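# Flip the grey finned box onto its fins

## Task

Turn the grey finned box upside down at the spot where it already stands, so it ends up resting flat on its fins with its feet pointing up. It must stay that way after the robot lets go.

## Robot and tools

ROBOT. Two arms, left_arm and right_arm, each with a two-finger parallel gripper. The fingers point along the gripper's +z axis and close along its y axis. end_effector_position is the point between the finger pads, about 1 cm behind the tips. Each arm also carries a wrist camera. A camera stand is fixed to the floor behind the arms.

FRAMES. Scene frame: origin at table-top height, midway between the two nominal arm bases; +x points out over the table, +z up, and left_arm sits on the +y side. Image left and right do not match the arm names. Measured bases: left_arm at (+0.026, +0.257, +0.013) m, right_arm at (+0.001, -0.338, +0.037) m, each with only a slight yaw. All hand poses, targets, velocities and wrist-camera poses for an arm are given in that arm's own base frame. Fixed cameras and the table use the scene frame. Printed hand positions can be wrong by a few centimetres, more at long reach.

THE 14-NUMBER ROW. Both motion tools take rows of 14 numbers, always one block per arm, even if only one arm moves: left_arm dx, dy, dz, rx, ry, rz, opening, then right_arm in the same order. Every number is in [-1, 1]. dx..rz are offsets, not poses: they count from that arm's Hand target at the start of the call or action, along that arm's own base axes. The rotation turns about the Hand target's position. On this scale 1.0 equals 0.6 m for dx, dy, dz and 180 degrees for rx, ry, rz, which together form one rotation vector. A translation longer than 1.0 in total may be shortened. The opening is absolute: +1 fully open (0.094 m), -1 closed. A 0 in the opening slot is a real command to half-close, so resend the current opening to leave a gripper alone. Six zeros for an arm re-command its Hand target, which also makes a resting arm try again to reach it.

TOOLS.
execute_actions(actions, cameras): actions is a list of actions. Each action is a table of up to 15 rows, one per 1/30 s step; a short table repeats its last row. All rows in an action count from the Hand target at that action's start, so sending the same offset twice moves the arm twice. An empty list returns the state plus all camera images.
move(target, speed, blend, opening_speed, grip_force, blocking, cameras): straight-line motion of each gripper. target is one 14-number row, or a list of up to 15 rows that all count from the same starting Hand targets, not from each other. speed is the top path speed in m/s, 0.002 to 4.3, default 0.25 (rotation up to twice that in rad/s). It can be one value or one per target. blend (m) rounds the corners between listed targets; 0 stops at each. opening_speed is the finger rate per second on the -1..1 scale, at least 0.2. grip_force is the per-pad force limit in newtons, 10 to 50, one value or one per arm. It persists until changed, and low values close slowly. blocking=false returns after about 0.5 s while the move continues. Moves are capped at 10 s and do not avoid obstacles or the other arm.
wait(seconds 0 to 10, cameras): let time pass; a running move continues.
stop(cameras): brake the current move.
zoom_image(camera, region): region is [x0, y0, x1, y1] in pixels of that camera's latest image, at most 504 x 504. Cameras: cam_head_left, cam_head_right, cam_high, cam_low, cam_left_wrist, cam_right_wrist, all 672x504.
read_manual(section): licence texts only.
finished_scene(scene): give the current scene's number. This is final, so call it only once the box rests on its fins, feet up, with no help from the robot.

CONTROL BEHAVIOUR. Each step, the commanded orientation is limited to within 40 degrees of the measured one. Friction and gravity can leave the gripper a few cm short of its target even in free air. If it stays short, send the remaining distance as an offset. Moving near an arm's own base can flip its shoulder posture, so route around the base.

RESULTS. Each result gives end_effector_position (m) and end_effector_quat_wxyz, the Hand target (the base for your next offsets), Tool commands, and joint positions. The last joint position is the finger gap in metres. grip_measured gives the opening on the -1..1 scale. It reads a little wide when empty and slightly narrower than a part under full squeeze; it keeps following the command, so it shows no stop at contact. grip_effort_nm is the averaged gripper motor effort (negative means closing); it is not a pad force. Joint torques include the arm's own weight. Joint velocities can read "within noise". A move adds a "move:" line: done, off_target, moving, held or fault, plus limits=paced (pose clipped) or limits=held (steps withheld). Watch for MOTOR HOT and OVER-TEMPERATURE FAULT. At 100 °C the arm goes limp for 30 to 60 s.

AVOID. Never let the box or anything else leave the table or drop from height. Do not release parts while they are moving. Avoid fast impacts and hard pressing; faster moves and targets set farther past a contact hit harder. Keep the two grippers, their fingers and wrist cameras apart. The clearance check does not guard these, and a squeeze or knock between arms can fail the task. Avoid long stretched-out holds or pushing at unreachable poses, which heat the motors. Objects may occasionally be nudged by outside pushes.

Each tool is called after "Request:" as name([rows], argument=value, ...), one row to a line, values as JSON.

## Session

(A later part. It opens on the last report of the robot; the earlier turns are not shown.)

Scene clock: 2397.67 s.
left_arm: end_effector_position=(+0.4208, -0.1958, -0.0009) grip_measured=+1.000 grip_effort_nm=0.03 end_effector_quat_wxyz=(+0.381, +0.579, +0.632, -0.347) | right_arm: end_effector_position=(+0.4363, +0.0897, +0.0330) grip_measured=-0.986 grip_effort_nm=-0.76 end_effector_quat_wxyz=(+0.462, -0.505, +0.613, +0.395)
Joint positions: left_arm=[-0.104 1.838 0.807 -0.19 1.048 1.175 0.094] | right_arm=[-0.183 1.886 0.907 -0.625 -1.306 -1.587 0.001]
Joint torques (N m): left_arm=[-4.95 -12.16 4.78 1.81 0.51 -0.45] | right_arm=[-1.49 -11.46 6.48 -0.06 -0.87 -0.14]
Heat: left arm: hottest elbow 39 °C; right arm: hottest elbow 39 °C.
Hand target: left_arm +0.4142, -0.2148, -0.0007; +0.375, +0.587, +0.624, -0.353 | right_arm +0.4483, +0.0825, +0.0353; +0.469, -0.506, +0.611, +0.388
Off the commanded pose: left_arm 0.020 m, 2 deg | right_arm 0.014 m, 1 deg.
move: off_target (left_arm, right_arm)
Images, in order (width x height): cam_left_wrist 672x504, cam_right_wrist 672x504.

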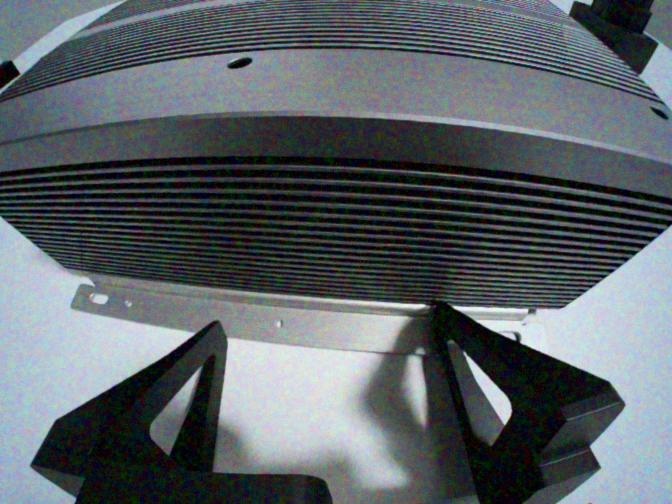

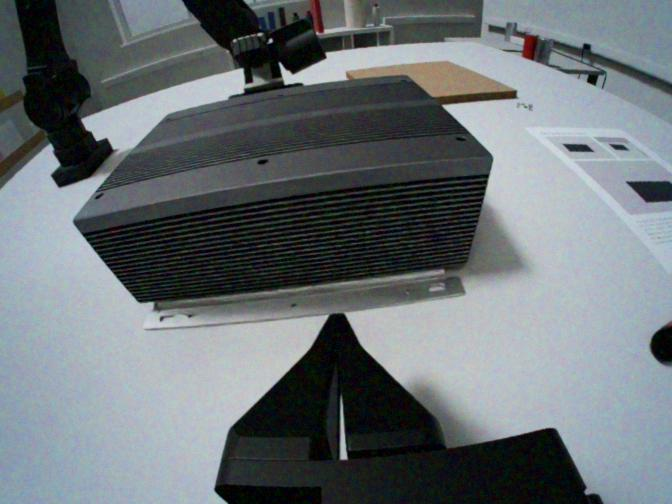

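Request:
move(target=[0.0,0.0,0.0,0,0,-0.05,1,-0.039,0.1125,0.03,0,0,0,-1], speed=0.08, cameras=["cam_left_wrist","cam_right_wrist"])

Scene clock: 2434.43 s.
left_arm: end_effector_position=(+0.4126, -0.2030, +0.0052) grip_measured=+1.000 grip_effort_nm=0.03 end_effector_quat_wxyz=(+0.352, +0.628, +0.585, -0.372) | right_arm: end_effector_position=(+0.4241, +0.1446, +0.0473) grip_measured=-0.986 grip_effort_nm=-0.76 end_effector_quat_wxyz=(+0.465, -0.499, +0.617, +0.392)
Joint positions: left_arm=[-0.117 1.866 0.912 -0.517 1.074 1.466 0.094] | right_arm=[-0.051 1.775 0.736 -0.055 -1.273 -1.056 0.001]
Joint torques (N m): left_arm=[-3.02 -10.17 7.17 0.34 1 -0.11] | right_arm=[-0.32 -12.4 4.29 1.5 -0.54 0.04]
Heat: left arm: hottest elbow 38 °C; right arm: hottest elbow 39 °C.
Hand target: left_arm +0.4141, -0.2149, -0.0007; +0.346, +0.635, +0.576, -0.382 | right_arm +0.4248, +0.1500, +0.0532; +0.469, -0.506, +0.611, +0.388
Off the commanded pose: left_arm 0.013 m, 2 deg | right_arm 0.008 m, 1 deg.
move: off_target (left_arm)
Images, in order (width x height): cam_left_wrist 672x504, cam_right_wrist 672x504.

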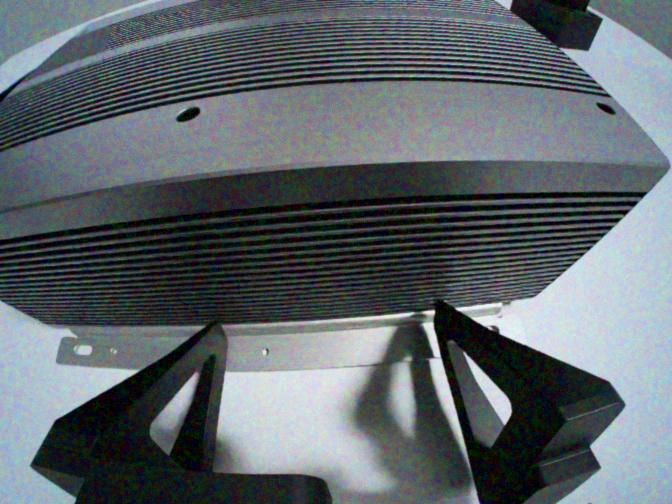

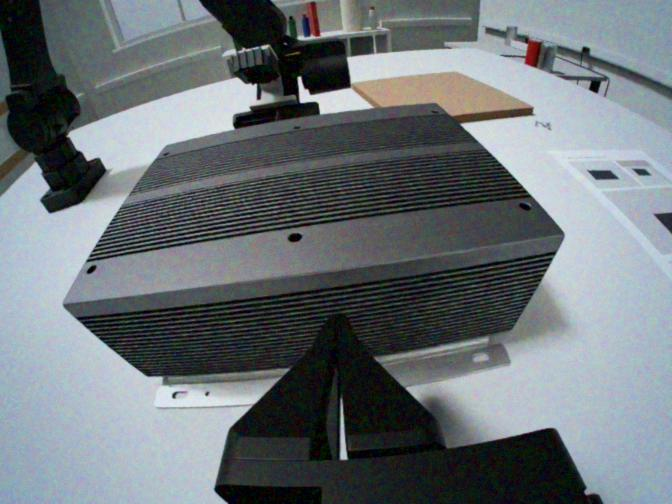

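Request:
move([
  [0.0,0.0,0.0,0,0,0,1,-0.033,0.03,0.003,0,0,0,-1],
  [0.0,0.0,0.0,0,0,0,1,-0.033,0.11,0.003,0,0,0,-1],
], speed=0.06, cameras=["cam_left_wrist","cam_right_wrist"])

Scene clock: 2453.40 s.
left_arm: end_effector_position=(+0.4144, -0.1970, +0.0049) grip_measured=+1.000 grip_effort_nm=0.03 end_effector_quat_wxyz=(+0.353, +0.624, +0.591, -0.371) | right_arm: end_effector_position=(+0.4146, +0.1698, +0.0485) grip_measured=-0.986 grip_effort_nm=-0.76 end_effector_quat_wxyz=(+0.477, -0.470, +0.647, +0.364)
Joint positions: left_arm=[-0.103 1.866 0.912 -0.524 1.072 1.468 0.094] | right_arm=[0.028 1.732 0.603 0.378 -1.147 -0.682 0.001]
Joint torques (N m): left_arm=[-4.25 -10.29 7.16 0.53 1.08 -0.11] | right_arm=[7.77 -9.17 5.34 2.54 -1.26 0.04]
Heat: left arm: hottest elbow 38 °C; right arm: hottest elbow 39 °C.
Hand target: left_arm +0.4143, -0.2148, -0.0005; +0.346, +0.635, +0.576, -0.382 | right_arm +0.4051, +0.2159, +0.0550; +0.469, -0.506, +0.611, +0.388
Off the commanded pose: left_arm 0.019 m, 3 deg | right_arm 0.048 m, 7 deg.
move: off_target (left_arm, right_arm)
Images, in order (width x height): cam_left_wrist 672x504, cam_right_wrist 672x504.

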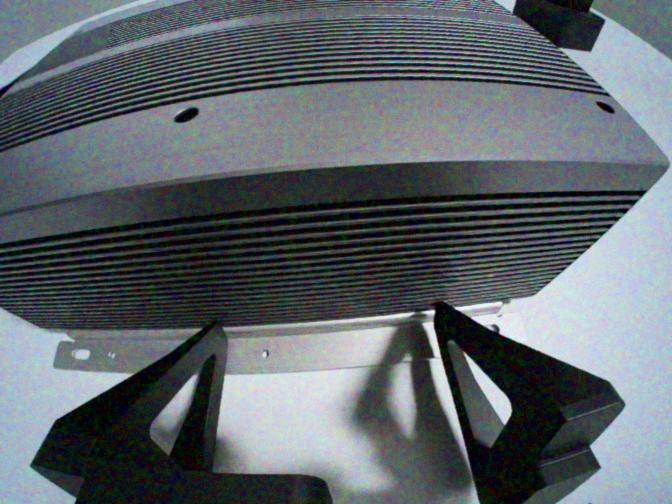

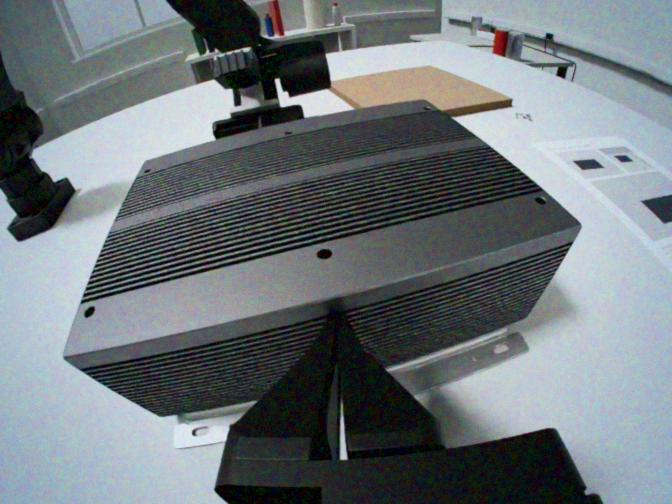

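Request:
move(target=[-0.033,-0.137,-0.01,0,0,-0.06,1,-0.017,0.107,0.067,0,0,0.078,-1], speed=0.05, cameras=["cam_left_wrist","cam_right_wrist"])

Scene clock: 2471.57 s.
left_arm: end_effector_position=(+0.4143, -0.1979, +0.0055) grip_measured=+1.000 grip_effort_nm=0.03 end_effector_quat_wxyz=(+0.335, +0.638, +0.587, -0.370) | right_arm: end_effector_position=(+0.4100, +0.1732, +0.0509) grip_measured=-0.986 grip_effort_nm=-0.76 end_effector_quat_wxyz=(+0.423, -0.495, +0.648, +0.397)
Joint positions: left_arm=[-0.111 1.871 0.945 -0.611 1.044 1.524 0.094] | right_arm=[0.03 1.714 0.706 -0.053 -1.186 -0.927 0.001]
Joint torques (N m): left_arm=[-17.49 -8.12 8.91 1.07 2.26 -0.13] | right_arm=[16.44 -14.21 8.64 1.31 -3.96 -0.11]
Heat: left arm: hottest elbow 38 °C; right arm: hottest elbow 39 °C.
Hand target: left_arm +0.3945, -0.2970, -0.0067; +0.308, +0.686, +0.514, -0.412 | right_arm +0.3950, +0.2802, +0.0953; +0.418, -0.577, +0.545, +0.443
Off the commanded pose: left_arm 0.102 m, 12 deg | right_arm 0.117 m, 16 deg.
move: off_target (left_arm, right_arm)
Images, in order (width x height): cam_left_wrist 672x504, cam_right_wrist 672x504.

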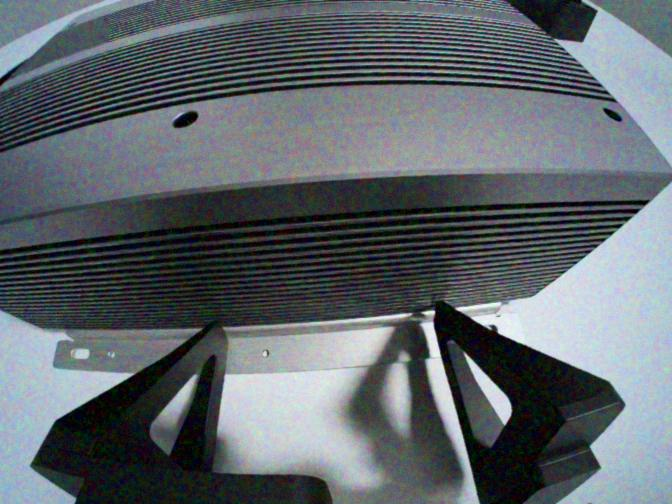

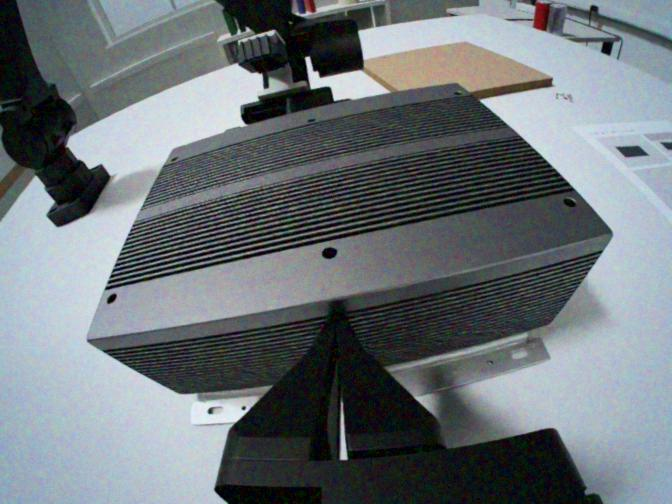

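Request:
move(target=[-0.006,-0.03,0.0,0,0,-0.012,1,-0.003,0.035,0.018,0,0,0.016,-1], speed=0.03)

Scene clock: 2476.67 s.
left_arm: end_effector_position=(+0.4137, -0.1973, +0.0070) grip_measured=+1.000 grip_effort_nm=0.03 end_effector_quat_wxyz=(+0.329, +0.643, +0.584, -0.370) | right_arm: end_effector_position=(+0.4045, +0.1839, +0.0718) grip_measured=-0.986 grip_effort_nm=-0.76 end_effector_quat_wxyz=(+0.423, -0.511, +0.627, +0.409)
Joint positions: left_arm=[-0.111 1.871 0.957 -0.65 1.036 1.552 0.094] | right_arm=[0.052 1.671 0.726 -0.144 -1.216 -0.977 0.001]
Joint torques (N m): left_arm=[-20.01 -7.82 9.01 1.48 2.61 -0.25] | right_arm=[18.84 -11.81 10.15 1.48 -2.85 0.01]
Heat: left arm: hottest elbow 38 °C; right arm: hottest elbow 39 °C.
Hand target: left_arm +0.3908, -0.3150, -0.0066; +0.300, +0.696, +0.501, -0.418 | right_arm +0.3931, +0.3012, +0.1061; +0.407, -0.591, +0.530, +0.453
Off the commanded pose: left_arm 0.121 m, 13 deg | right_arm 0.123 m, 15 deg.
move: off_target (left_arm, right_arm)

Request:
move(target=[0.005,0.035,0.0,0,0,0.01,1,0.003,0.0,0.03,0,0,-0.008,-1], speed=0.03)

Scene clock: 2496.97 s.
left_arm: end_effector_position=(+0.4169, -0.1955, +0.0046) grip_measured=+1.000 grip_effort_nm=0.03 end_effector_quat_wxyz=(+0.330, +0.648, +0.581, -0.365) | right_arm: end_effector_position=(+0.4110, +0.2258, +0.1327) grip_measured=-0.986 grip_effort_nm=-0.76 end_effector_quat_wxyz=(-0.445, +0.540, -0.577, -0.420)
Joint positions: left_arm=[-0.107 1.879 0.965 -0.651 1.03 1.569 0.094] | right_arm=[0.144 1.579 0.778 -0.101 -1.245 -0.871 0.001]
Joint torques (N m): left_arm=[-17.32 -8.53 7.99 1.31 2.76 -0.3] | right_arm=[12.51 -6.07 8.57 2.07 -0.02 0]
Heat: left arm: hottest elbow 39 °C; right arm: hottest elbow 41 °C.
Hand target: left_arm +0.3938, -0.2940, -0.0066; +0.307, +0.688, +0.512, -0.414 | right_arm +0.3949, +0.3012, +0.1241; -0.412, +0.584, -0.537, -0.448
Off the commanded pose: left_arm 0.102 m, 11 deg | right_arm 0.078 m, 8 deg.
move: off_target (left_arm, right_arm)

Request:
move(target=[0.012,0.08,0.0,0,0,0.025,1,0.008,-0.01,0.07,0,0,-0.025,-1], speed=0.03, cameras=["cam_right_wrist","cam_left_wrist","cam_head_left"])

Scene clock: 2506.70 s.
left_arm: end_effector_position=(+0.4178, -0.1926, +0.0051) grip_measured=+1.000 grip_effort_nm=0.03 end_effector_quat_wxyz=(+0.338, +0.649, +0.575, -0.365) | right_arm: end_effector_position=(+0.4108, +0.2483, +0.1542) grip_measured=-0.986 grip_effort_nm=-0.76 end_effector_quat_wxyz=(+0.438, -0.530, +0.596, +0.414)
Joint positions: left_arm=[-0.098 1.882 0.965 -0.653 1.042 1.593 0.094] | right_arm=[0.204 1.52 0.778 -0.039 -1.172 -0.71 0.001]
Joint torques (N m): left_arm=[-10.17 -9.23 6.41 1.2 2.26 -0.29] | right_arm=[7.47 -9.64 8.88 2.14 -0.8 0.07]
Heat: left arm: hottest elbow 40 °C; right arm: hottest elbow 41 °C.
Hand target: left_arm +0.4010, -0.2459, -0.0066; +0.323, +0.667, +0.538, -0.401 | right_arm +0.3997, +0.2952, +0.1662; +0.430, -0.562, +0.560, +0.431
Off the commanded pose: left_arm 0.057 m, 6 deg | right_arm 0.050 m, 6 deg.
move: off_target (left_arm, right_arm)
Images, in order (width x height): cam_head_left 672x504, cam_left_wrist 672x504, cam_right_wrist 672x504.

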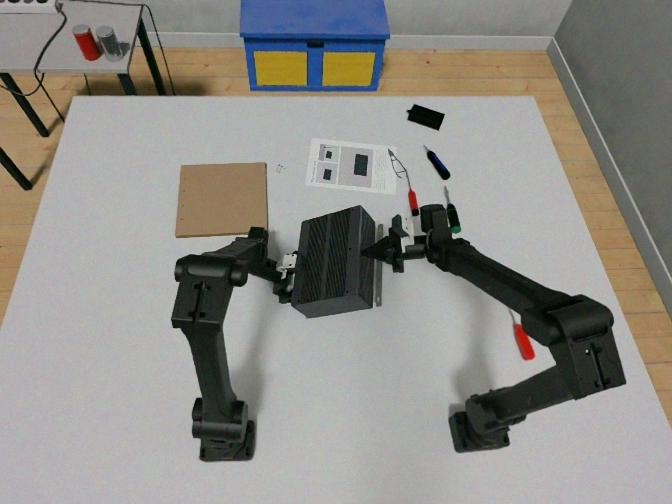

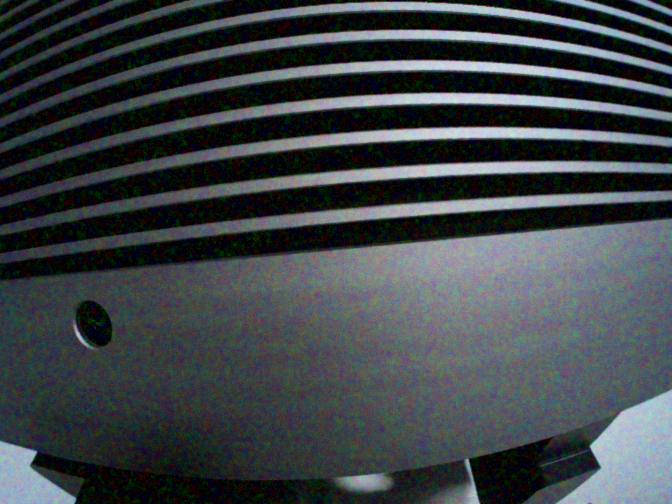

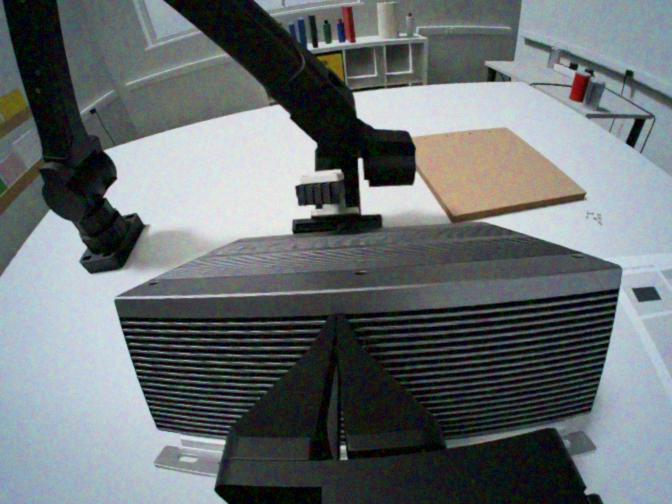

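Request:
execute_actions(actions=[])

Scene clock: 2537.33 s.
left_arm: end_effector_position=(+0.4178, -0.1926, +0.0051) grip_measured=+1.000 grip_effort_nm=0.03 end_effector_quat_wxyz=(+0.338, +0.649, +0.575, -0.365) | right_arm: end_effector_position=(+0.4108, +0.2483, +0.1542) grip_measured=-0.986 grip_effort_nm=-0.76 end_effector_quat_wxyz=(+0.438, -0.530, +0.596, +0.414)
Joint positions: left_arm=[-0.098 1.882 0.965 -0.653 1.042 1.593 0.094] | right_arm=[0.204 1.52 0.778 -0.039 -1.172 -0.709 0.001]
Joint velocities: within noise
Joint torques (N m): left_arm=[-10.17 -9.41 6.41 1.18 2.26 -0.29] | right_arm=[7.24 -9.88 9.01 2.09 -0.8 0.05]
Heat: left arm: hottest elbow 40 °C; right arm: hottest elbow 42 °C.
Hand target: left_arm +0.4010, -0.2459, -0.0066; +0.323, +0.667, +0.538, -0.401 | right_arm +0.3997, +0.2952, +0.1662; +0.430, -0.562, +0.560, +0.431
Tool commands: left_gripper/opening=+1.0 right_gripper/opening=-1.0
Off the commanded pose: left_arm 0.057 m, 6 deg | right_arm 0.050 m, 6 deg.

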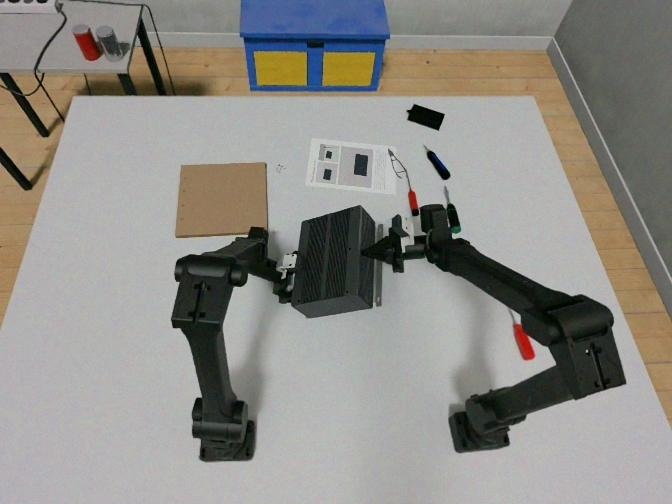

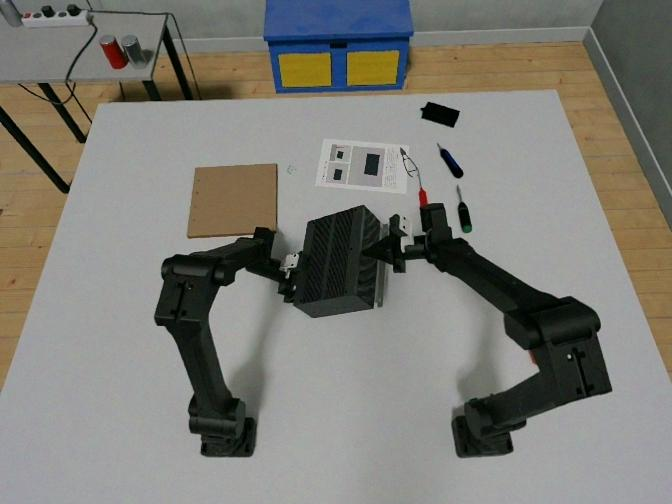

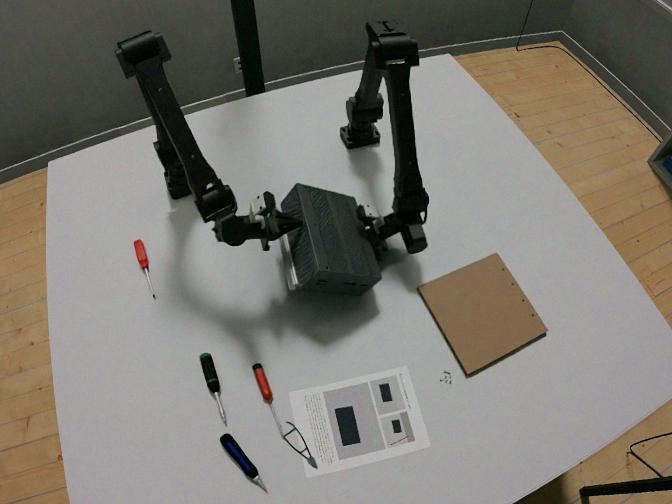

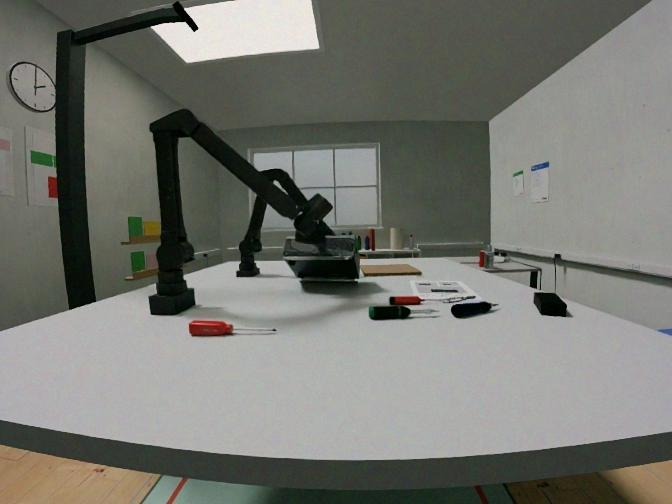

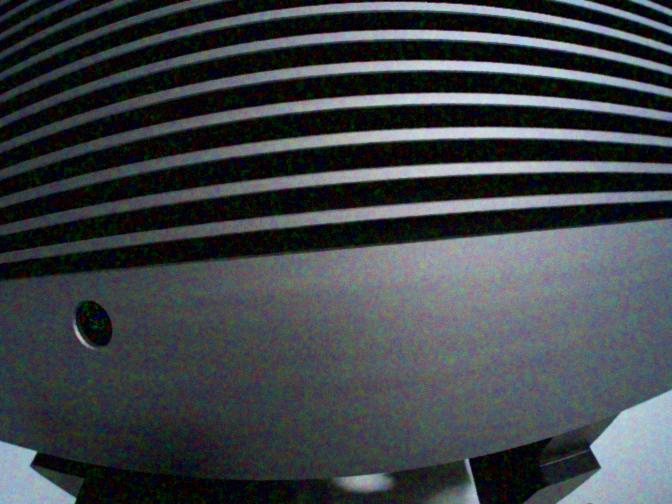

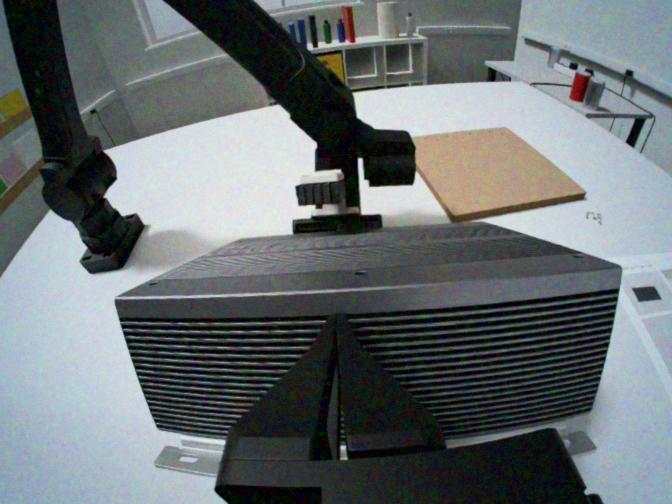

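Request:
zoom_image(camera="cam_low", region=[240, 190, 400, 310])

Request:
zoom_image(camera="cam_high", region=[220, 150, 460, 330])

Request:
zoom_image(camera="cam_head_right", region=[240, 180, 460, 345])

Scaled by 3.150.

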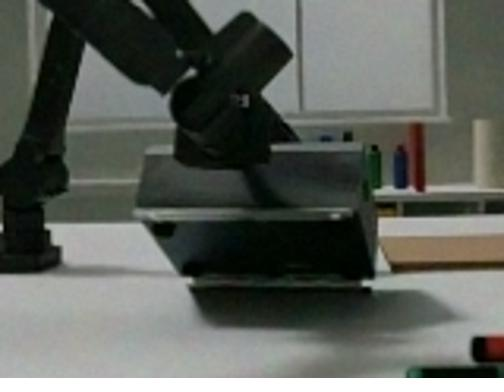

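Scaled by 2.100.

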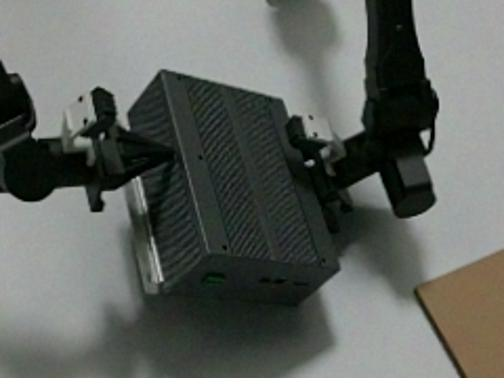

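Scaled by 2.291.

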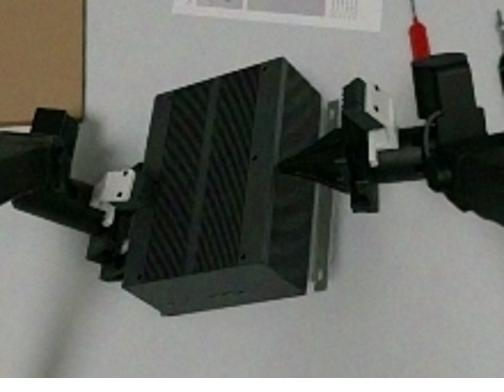

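Request:
move(target=[0,0.01,0,0,0,0,1, 0,0.0333,0.0167,0,0,0,-1], speed=0.03, cameras=["cam_right_wrist"])

Scene clock: 2677.87 s.
left_arm: end_effector_position=(+0.4174, -0.1921, +0.0040) grip_measured=+1.000 grip_effort_nm=0.03 end_effector_quat_wxyz=(+0.345, +0.650, +0.569, -0.368) | right_arm: end_effector_position=(+0.4090, +0.2691, +0.1691) grip_measured=-0.986 grip_effort_nm=-0.76 end_effector_quat_wxyz=(+0.440, -0.533, +0.590, +0.417)
Joint positions: left_arm=[-0.094 1.89 0.965 -0.654 1.057 1.614 0.094] | right_arm=[0.253 1.501 0.789 0.009 -1.148 -0.635 0.001]
Joint torques (N m): left_arm=[-9.52 -9.7 6.57 0.44 1.65 -0.27] | right_arm=[7.3 -7.88 9.48 2.07 -0.25 0.04]
Heat: left arm: hottest wrist yaw 46 °C; right arm: hottest elbow 43 °C.
Hand target: left_arm +0.4009, -0.2400, -0.0067; +0.323, +0.667, +0.538, -0.401 | right_arm +0.3997, +0.3152, +0.1760; +0.429, -0.562, +0.560, +0.431
Off the commanded pose: left_arm 0.052 m, 6 deg | right_arm 0.048 m, 5 deg.
move: off_target (left_arm, right_arm)
Images, in order (width x height): cam_right_wrist 672x504.

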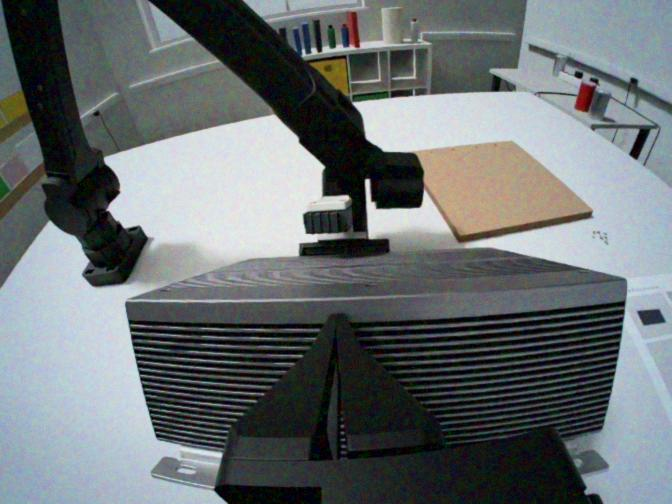

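Request:
execute_actions(actions=[], cameras=["cam_low","cam_left_wrist","cam_head_right","cam_high"])

Request:
zoom_image(camera="cam_low", region=[260, 210, 380, 300])

Scene clock: 2698.50 s.
left_arm: end_effector_position=(+0.4174, -0.1921, +0.0040) grip_measured=+1.000 grip_effort_nm=0.03 end_effector_quat_wxyz=(+0.345, +0.650, +0.569, -0.368) | right_arm: end_effector_position=(+0.4090, +0.2691, +0.1691) grip_measured=-0.986 grip_effort_nm=-0.76 end_effector_quat_wxyz=(+0.440, -0.533, +0.590, +0.417)
Joint positions: left_arm=[-0.094 1.89 0.965 -0.654 1.057 1.614 0.094] | right_arm=[0.253 1.501 0.789 0.009 -1.148 -0.634 0.001]
Joint velocities: within noise
Joint torques (N m): left_arm=[-9.58 -9.82 6.6 0.38 1.65 -0.26] | right_arm=[7.3 -7.94 9.58 2.09 -0.25 0.09]
Heat: left arm: hottest wrist yaw 43 °C; right arm: hottest elbow 43 °C.
Hand target: left_arm +0.4009, -0.2400, -0.0067; +0.323, +0.667, +0.538, -0.401 | right_arm +0.3997, +0.3152, +0.1760; +0.429, -0.562, +0.560, +0.431
Tool commands: left_gripper/opening=+1.0 right_gripper/opening=-1.0
Off the commanded pose: left_arm 0.052 m, 6 deg | right_arm 0.048 m, 5 deg.
Images, in order (width x height): cam_head_right 672x504, cam_high 672x504, cam_low 672x504, cam_left_wrist 672x504.

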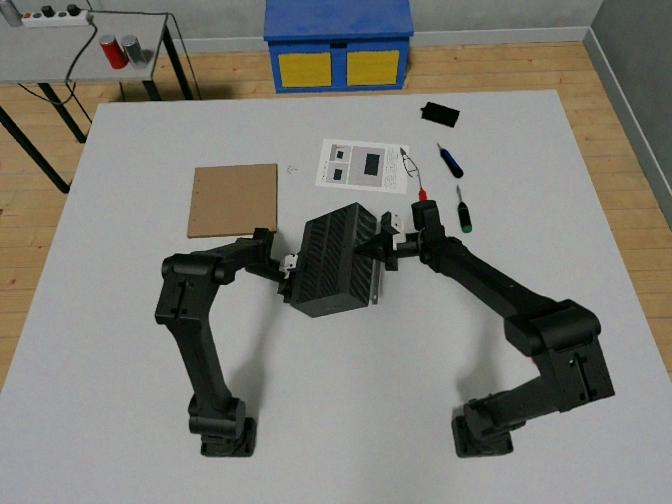

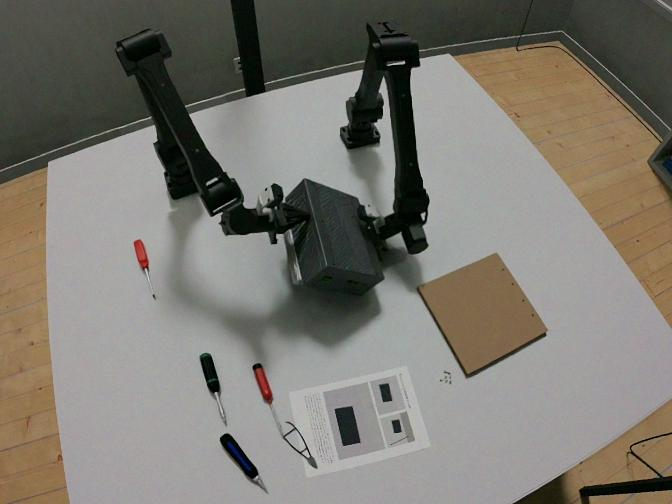

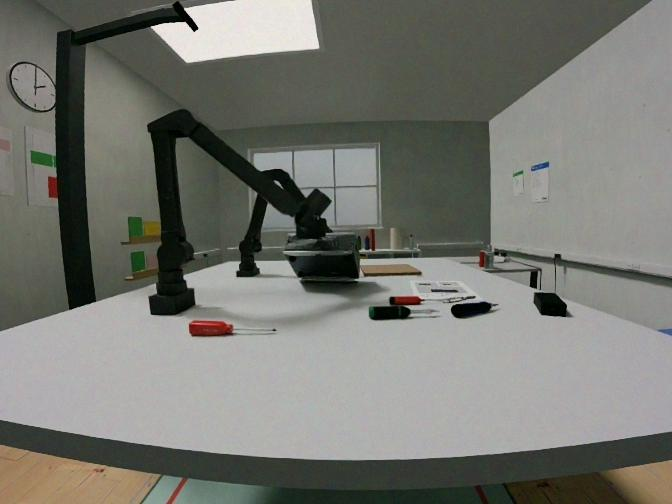

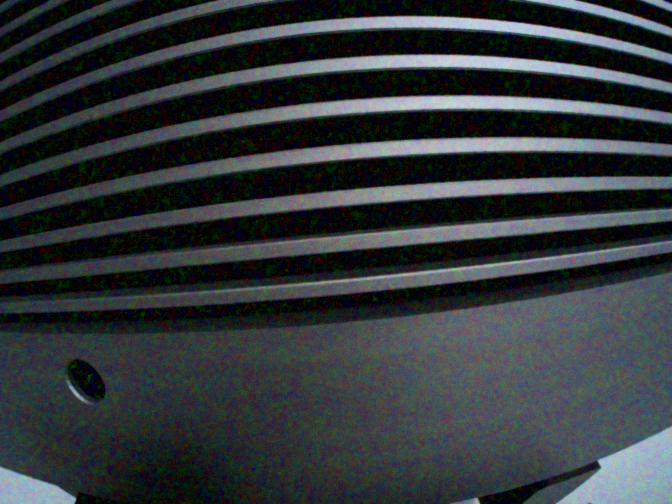

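Scaled by 4.200.

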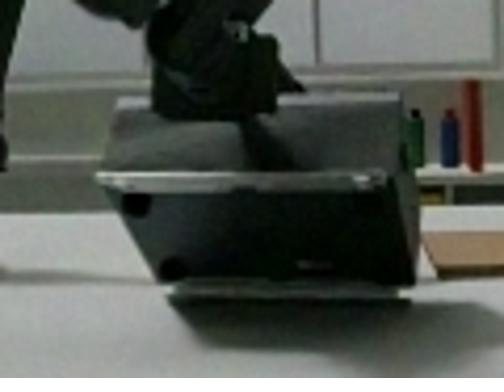

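Request:
move(target=[0,0.025,0,0,0,0,1, 0,0.0183,0.0133,0,0,0,-1], speed=0.03, cameras=["cam_right_wrist","cam_left_wrist"])

Scene clock: 2723.67 s.
left_arm: end_effector_position=(+0.4156, -0.1898, +0.0012) grip_measured=+1.000 grip_effort_nm=0.02 end_effector_quat_wxyz=(+0.344, +0.648, +0.565, -0.378) | right_arm: end_effector_position=(+0.4101, +0.2793, +0.1747) grip_measured=-0.986 grip_effort_nm=-0.76 end_effector_quat_wxyz=(+0.439, -0.533, +0.593, +0.416)
Joint positions: left_arm=[-0.087 1.909 0.975 -0.69 1.071 1.653 0.094] | right_arm=[0.277 1.497 0.8 0.022 -1.125 -0.6 0.001]
Joint torques (N m): left_arm=[-7.65 -10.75 6.39 -0.43 1.06 -0.01] | right_arm=[6.77 -8.47 9.85 2.1 -0.42 0.05]
Heat: left arm: hottest wrist yaw 42 °C; right arm: hottest elbow 44 °C.
Hand target: left_arm +0.4011, -0.2251, -0.0065; +0.323, +0.667, +0.538, -0.401 | right_arm +0.3997, +0.3262, +0.1842; +0.430, -0.562, +0.560, +0.431
Off the commanded pose: left_arm 0.039 m, 5 deg | right_arm 0.049 m, 5 deg.
move: off_target (left_arm, right_arm)
Images, in order (width x height): cam_left_wrist 672x504, cam_right_wrist 672x504.

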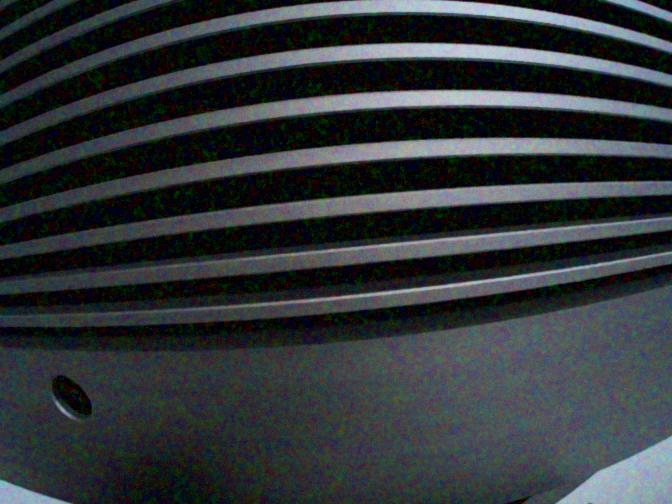

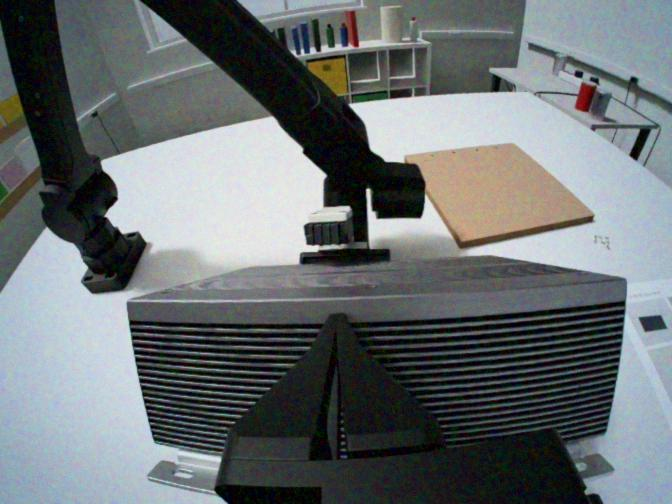

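Request:
move(target=[0,0.0083,0,0,0,0,1, 0,0.01,0.0083,0,0,0,-1], speed=0.03, cameras=["cam_right_wrist","cam_head_right"])

Scene clock: 2730.50 s.
left_arm: end_effector_position=(+0.4149, -0.1866, -0.0013) grip_measured=+1.000 grip_effort_nm=0.03 end_effector_quat_wxyz=(+0.342, +0.650, +0.564, -0.378) | right_arm: end_effector_position=(+0.4097, +0.2892, +0.1792) grip_measured=-0.986 grip_effort_nm=-0.76 end_effector_quat_wxyz=(+0.438, -0.536, +0.591, +0.415)
Joint positions: left_arm=[-0.08 1.917 0.98 -0.709 1.069 1.678 0.094] | right_arm=[0.3 1.494 0.811 0.026 -1.109 -0.582 0.001]
Joint torques (N m): left_arm=[-7.06 -11.28 6.2 -0.55 1.1 -0.03] | right_arm=[6.12 -8.29 9.77 2.18 -0.62 0.06]
Heat: left arm: hottest wrist yaw 40 °C; right arm: hottest elbow 44 °C.
Hand target: left_arm +0.4009, -0.2200, -0.0066; +0.323, +0.667, +0.538, -0.401 | right_arm +0.3996, +0.3322, +0.1890; +0.429, -0.562, +0.560, +0.431
Off the commanded pose: left_arm 0.037 m, 5 deg | right_arm 0.045 m, 5 deg.
move: off_target (left_arm, right_arm)
Images, in order (width x height): cam_head_right 672x504, cam_right_wrist 672x504.

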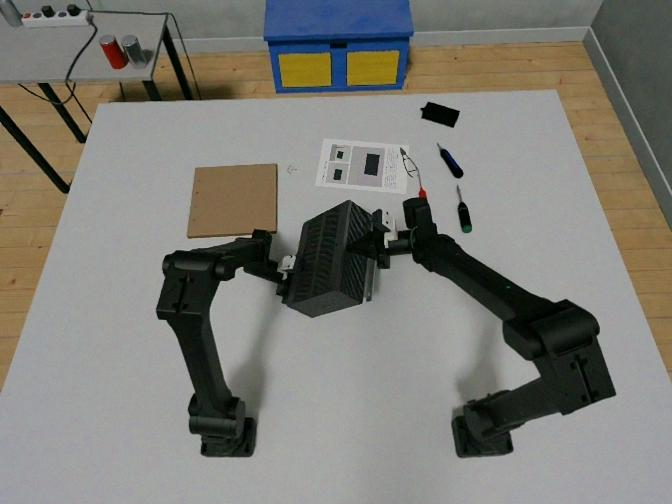

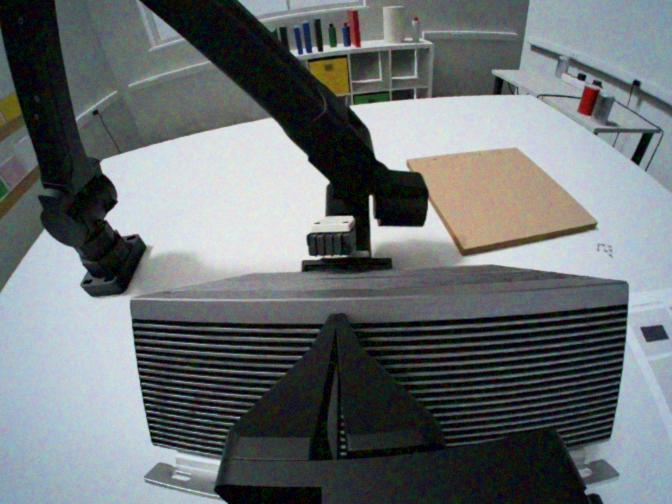

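Request:
move(target=[0,0.01,0,0,0,0,1, 0,-0.0183,0,0,0,0,-1], speed=0.03, cameras=["cam_right_wrist","cam_left_wrist"])

Scene clock: 2739.00 s.
left_arm: end_effector_position=(+0.4136, -0.1863, -0.0010) grip_measured=+1.000 grip_effort_nm=0.03 end_effector_quat_wxyz=(+0.340, +0.652, +0.561, -0.381) | right_arm: end_effector_position=(+0.4059, +0.2912, +0.1817) grip_measured=-0.986 grip_effort_nm=-0.76 end_effector_quat_wxyz=(-0.436, +0.540, -0.583, -0.422)
Joint positions: left_arm=[-0.079 1.92 0.986 -0.733 1.068 1.7 0.094] | right_arm=[0.303 1.493 0.813 0.019 -1.129 -0.591 0.001]
Joint torques (N m): left_arm=[-6.36 -11.28 6.08 -0.59 1.08 0.01] | right_arm=[4.07 -9.41 9.73 1.28 -0.47 -0.16]
Heat: left arm: hottest elbow 39 °C; right arm: hottest elbow 44 °C.
Hand target: left_arm +0.4011, -0.2140, -0.0065; +0.323, +0.667, +0.538, -0.401 | right_arm +0.3997, +0.3212, +0.1891; -0.429, +0.562, -0.560, -0.431
Off the commanded pose: left_arm 0.031 m, 4 deg | right_arm 0.032 m, 4 deg.
move: off_target (left_arm, right_arm)
Images, in order (width x height): cam_left_wrist 672x504, cam_right_wrist 672x504.

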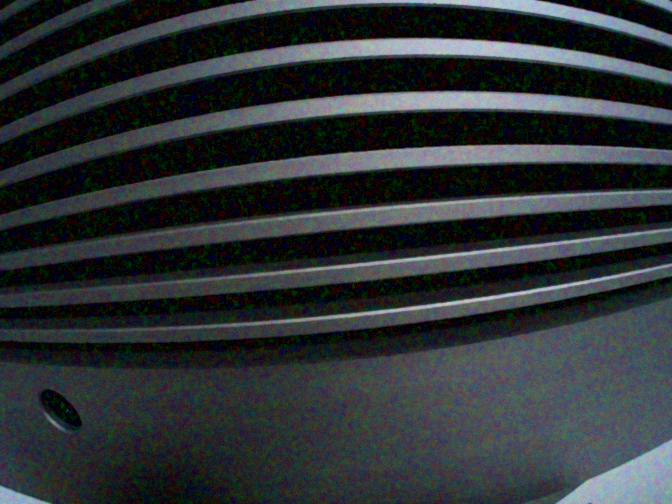

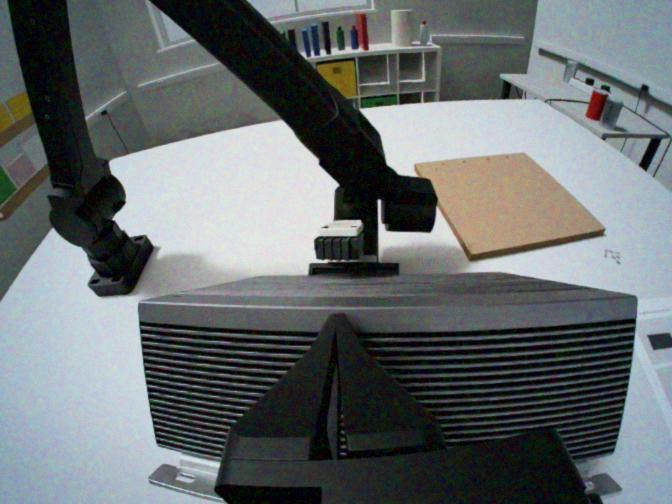

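Request:
move(target=[0,0.04,0,0,0,0,1, 0,-0.0033,0,0,0,0,-1], speed=0.02)

Request:
move(target=[0,0.22,0.02,0,0,0,1, 0,0,0,0,0,0,-1], speed=0.06, cameras=["cam_right_wrist","cam_left_wrist","cam_high"])

Scene clock: 2749.00 s.
left_arm: end_effector_position=(+0.4011, -0.1823, -0.0003) grip_measured=+1.000 grip_effort_nm=0.03 end_effector_quat_wxyz=(+0.326, +0.657, +0.552, -0.395) | right_arm: end_effector_position=(+0.4060, +0.2912, +0.1818) grip_measured=-0.986 grip_effort_nm=-0.76 end_effector_quat_wxyz=(-0.437, +0.542, -0.582, -0.421)
Joint positions: left_arm=[-0.073 1.927 0.994 -0.838 1.065 1.79 0.094] | right_arm=[0.303 1.493 0.814 0.015 -1.129 -0.598 0.001]
Joint torques (N m): left_arm=[-2.37 -10.93 6.48 -0.31 0.83 0.13] | right_arm=[3.66 -9.23 9.48 1.28 -0.59 -0.09]
Heat: left arm: hottest elbow 38 °C; right arm: hottest elbow 46 °C.
Hand target: left_arm +0.4010, -0.1901, -0.0067; +0.323, +0.667, +0.538, -0.401 | right_arm +0.3997, +0.3192, +0.1891; -0.429, +0.562, -0.560, -0.431
Off the commanded pose: left_arm 0.010 m, 2 deg | right_arm 0.030 m, 4 deg.
move: off_target (right_arm)

Scene clock: 2751.63 s.
left_arm: end_effector_position=(+0.3936, -0.0644, -0.0017) grip_measured=+1.000 grip_effort_nm=0.03 end_effector_quat_wxyz=(+0.307, +0.641, +0.595, -0.375) | right_arm: end_effector_position=(+0.4043, +0.2953, +0.1833) grip_measured=-0.986 grip_effort_nm=-0.76 end_effector_quat_wxyz=(-0.436, +0.545, -0.578, -0.423)
Joint positions: left_arm=[0.196 1.943 1.028 -1.137 0.93 2.085 0.094] | right_arm=[0.312 1.493 0.817 0.015 -1.13 -0.599 0.001]
Joint torques (N m): left_arm=[0.15 -13.92 6.02 -0.73 0.29 -0.11] | right_arm=[3.49 -8.76 9.33 1.17 -0.54 -0.12]
Heat: left arm: hottest elbow 38 °C; right arm: hottest elbow 46 °C.
Hand target: left_arm +0.4010, -0.0580, +0.0054; +0.323, +0.667, +0.538, -0.401 | right_arm +0.3997, +0.3192, +0.1891; -0.430, +0.562, -0.560, -0.431
Off the commanded pose: left_arm 0.012 m, 8 deg | right_arm 0.025 m, 3 deg.
joint sent to its limit (left arm) — joint 6 (wrist roll), upper limit. The joint targets are off in orientation, not in position.
move: off_target (left_arm, right_arm)
Images, in order (width x height): cam_high 672x504, cam_left_wrist 672x504, cam_right_wrist 672x504.

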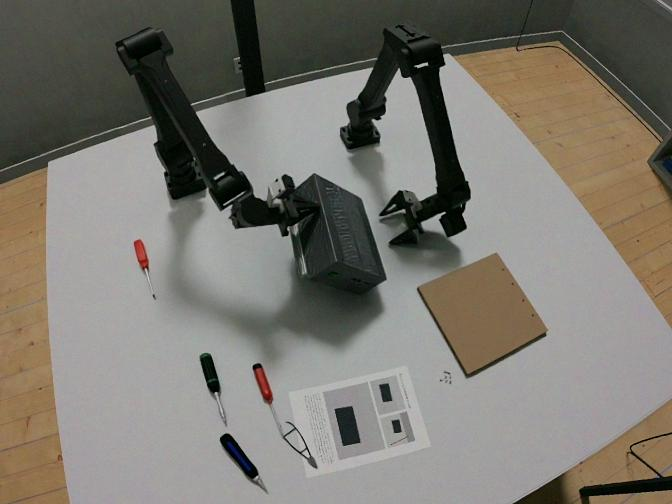

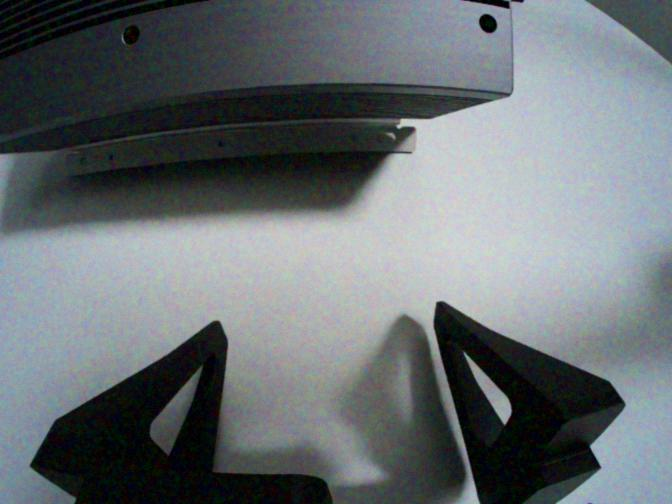

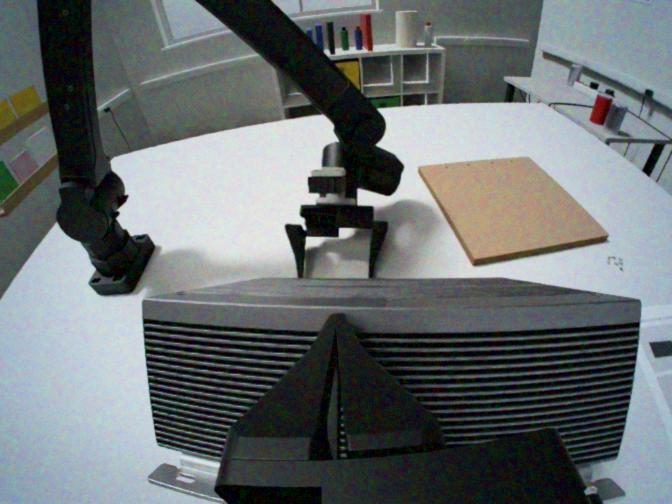

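Request:
move([
  [0.0817,-0.0033,0.275,-0.017,0,0.1356,-1, 0,0,0,0,0,0,-1],
  [0.12,-0.10,0.2833,-0.017,0,0.1356,-1, 0,0,0,0,0,0,-1],
], speed=0.1, blend=0.03, cameras=["cam_right_wrist","cam_left_wrist","cam_high"])

Scene clock: 2873.70 s.
left_arm: end_effector_position=(+0.4673, -0.1156, +0.1624) grip_measured=-0.989 grip_effort_nm=-0.60 end_effector_quat_wxyz=(+0.409, +0.523, +0.662, -0.348) | right_arm: end_effector_position=(+0.4043, +0.2953, +0.1833) grip_measured=-0.986 grip_effort_nm=-0.76 end_effector_quat_wxyz=(-0.436, +0.545, -0.578, -0.423)
Joint positions: left_arm=[0.09 1.588 1.037 -0.796 1.122 1.286 0.001] | right_arm=[0.312 1.493 0.817 0.015 -1.13 -0.599 0.001]
Joint torques (N m): left_arm=[-1.32 -12.75 8.69 1.43 0.58 -0.32] | right_arm=[3.6 -8.64 9.4 1.18 -0.57 -0.08]
Heat: left arm: hottest elbow 38 °C; right arm: hottest elbow 45 °C.
Hand target: left_arm +0.4730, -0.1181, +0.1754; +0.418, +0.529, +0.656, -0.338 | right_arm +0.3997, +0.3192, +0.1891; -0.430, +0.562, -0.560, -0.431
Off the commanded pose: left_arm 0.014 m, 2 deg | right_arm 0.025 m, 3 deg.
move: off_target (left_arm, right_arm)
Images, in order (width x height): cam_high 672x504, cam_left_wrist 672x504, cam_right_wrist 672x504.

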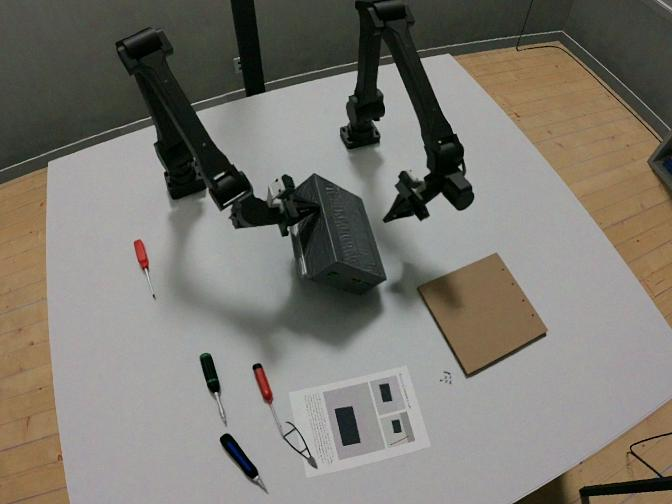

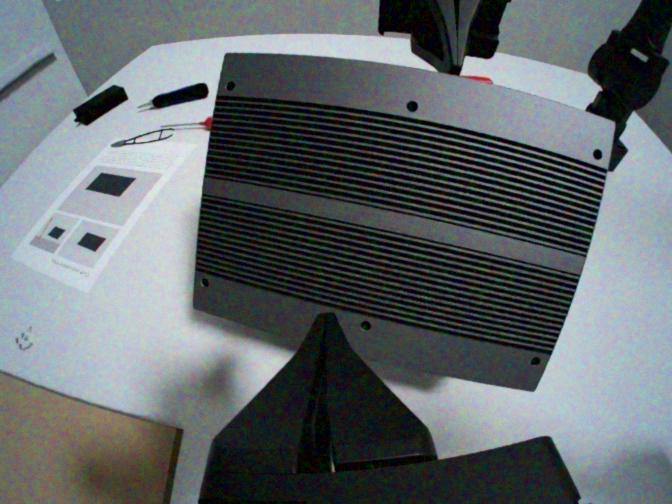

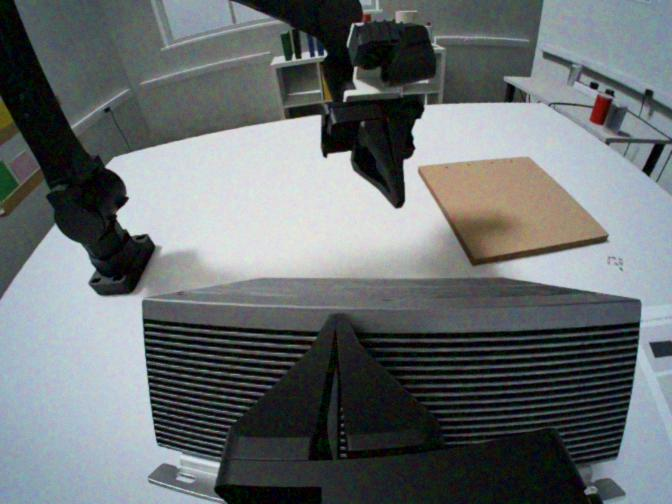

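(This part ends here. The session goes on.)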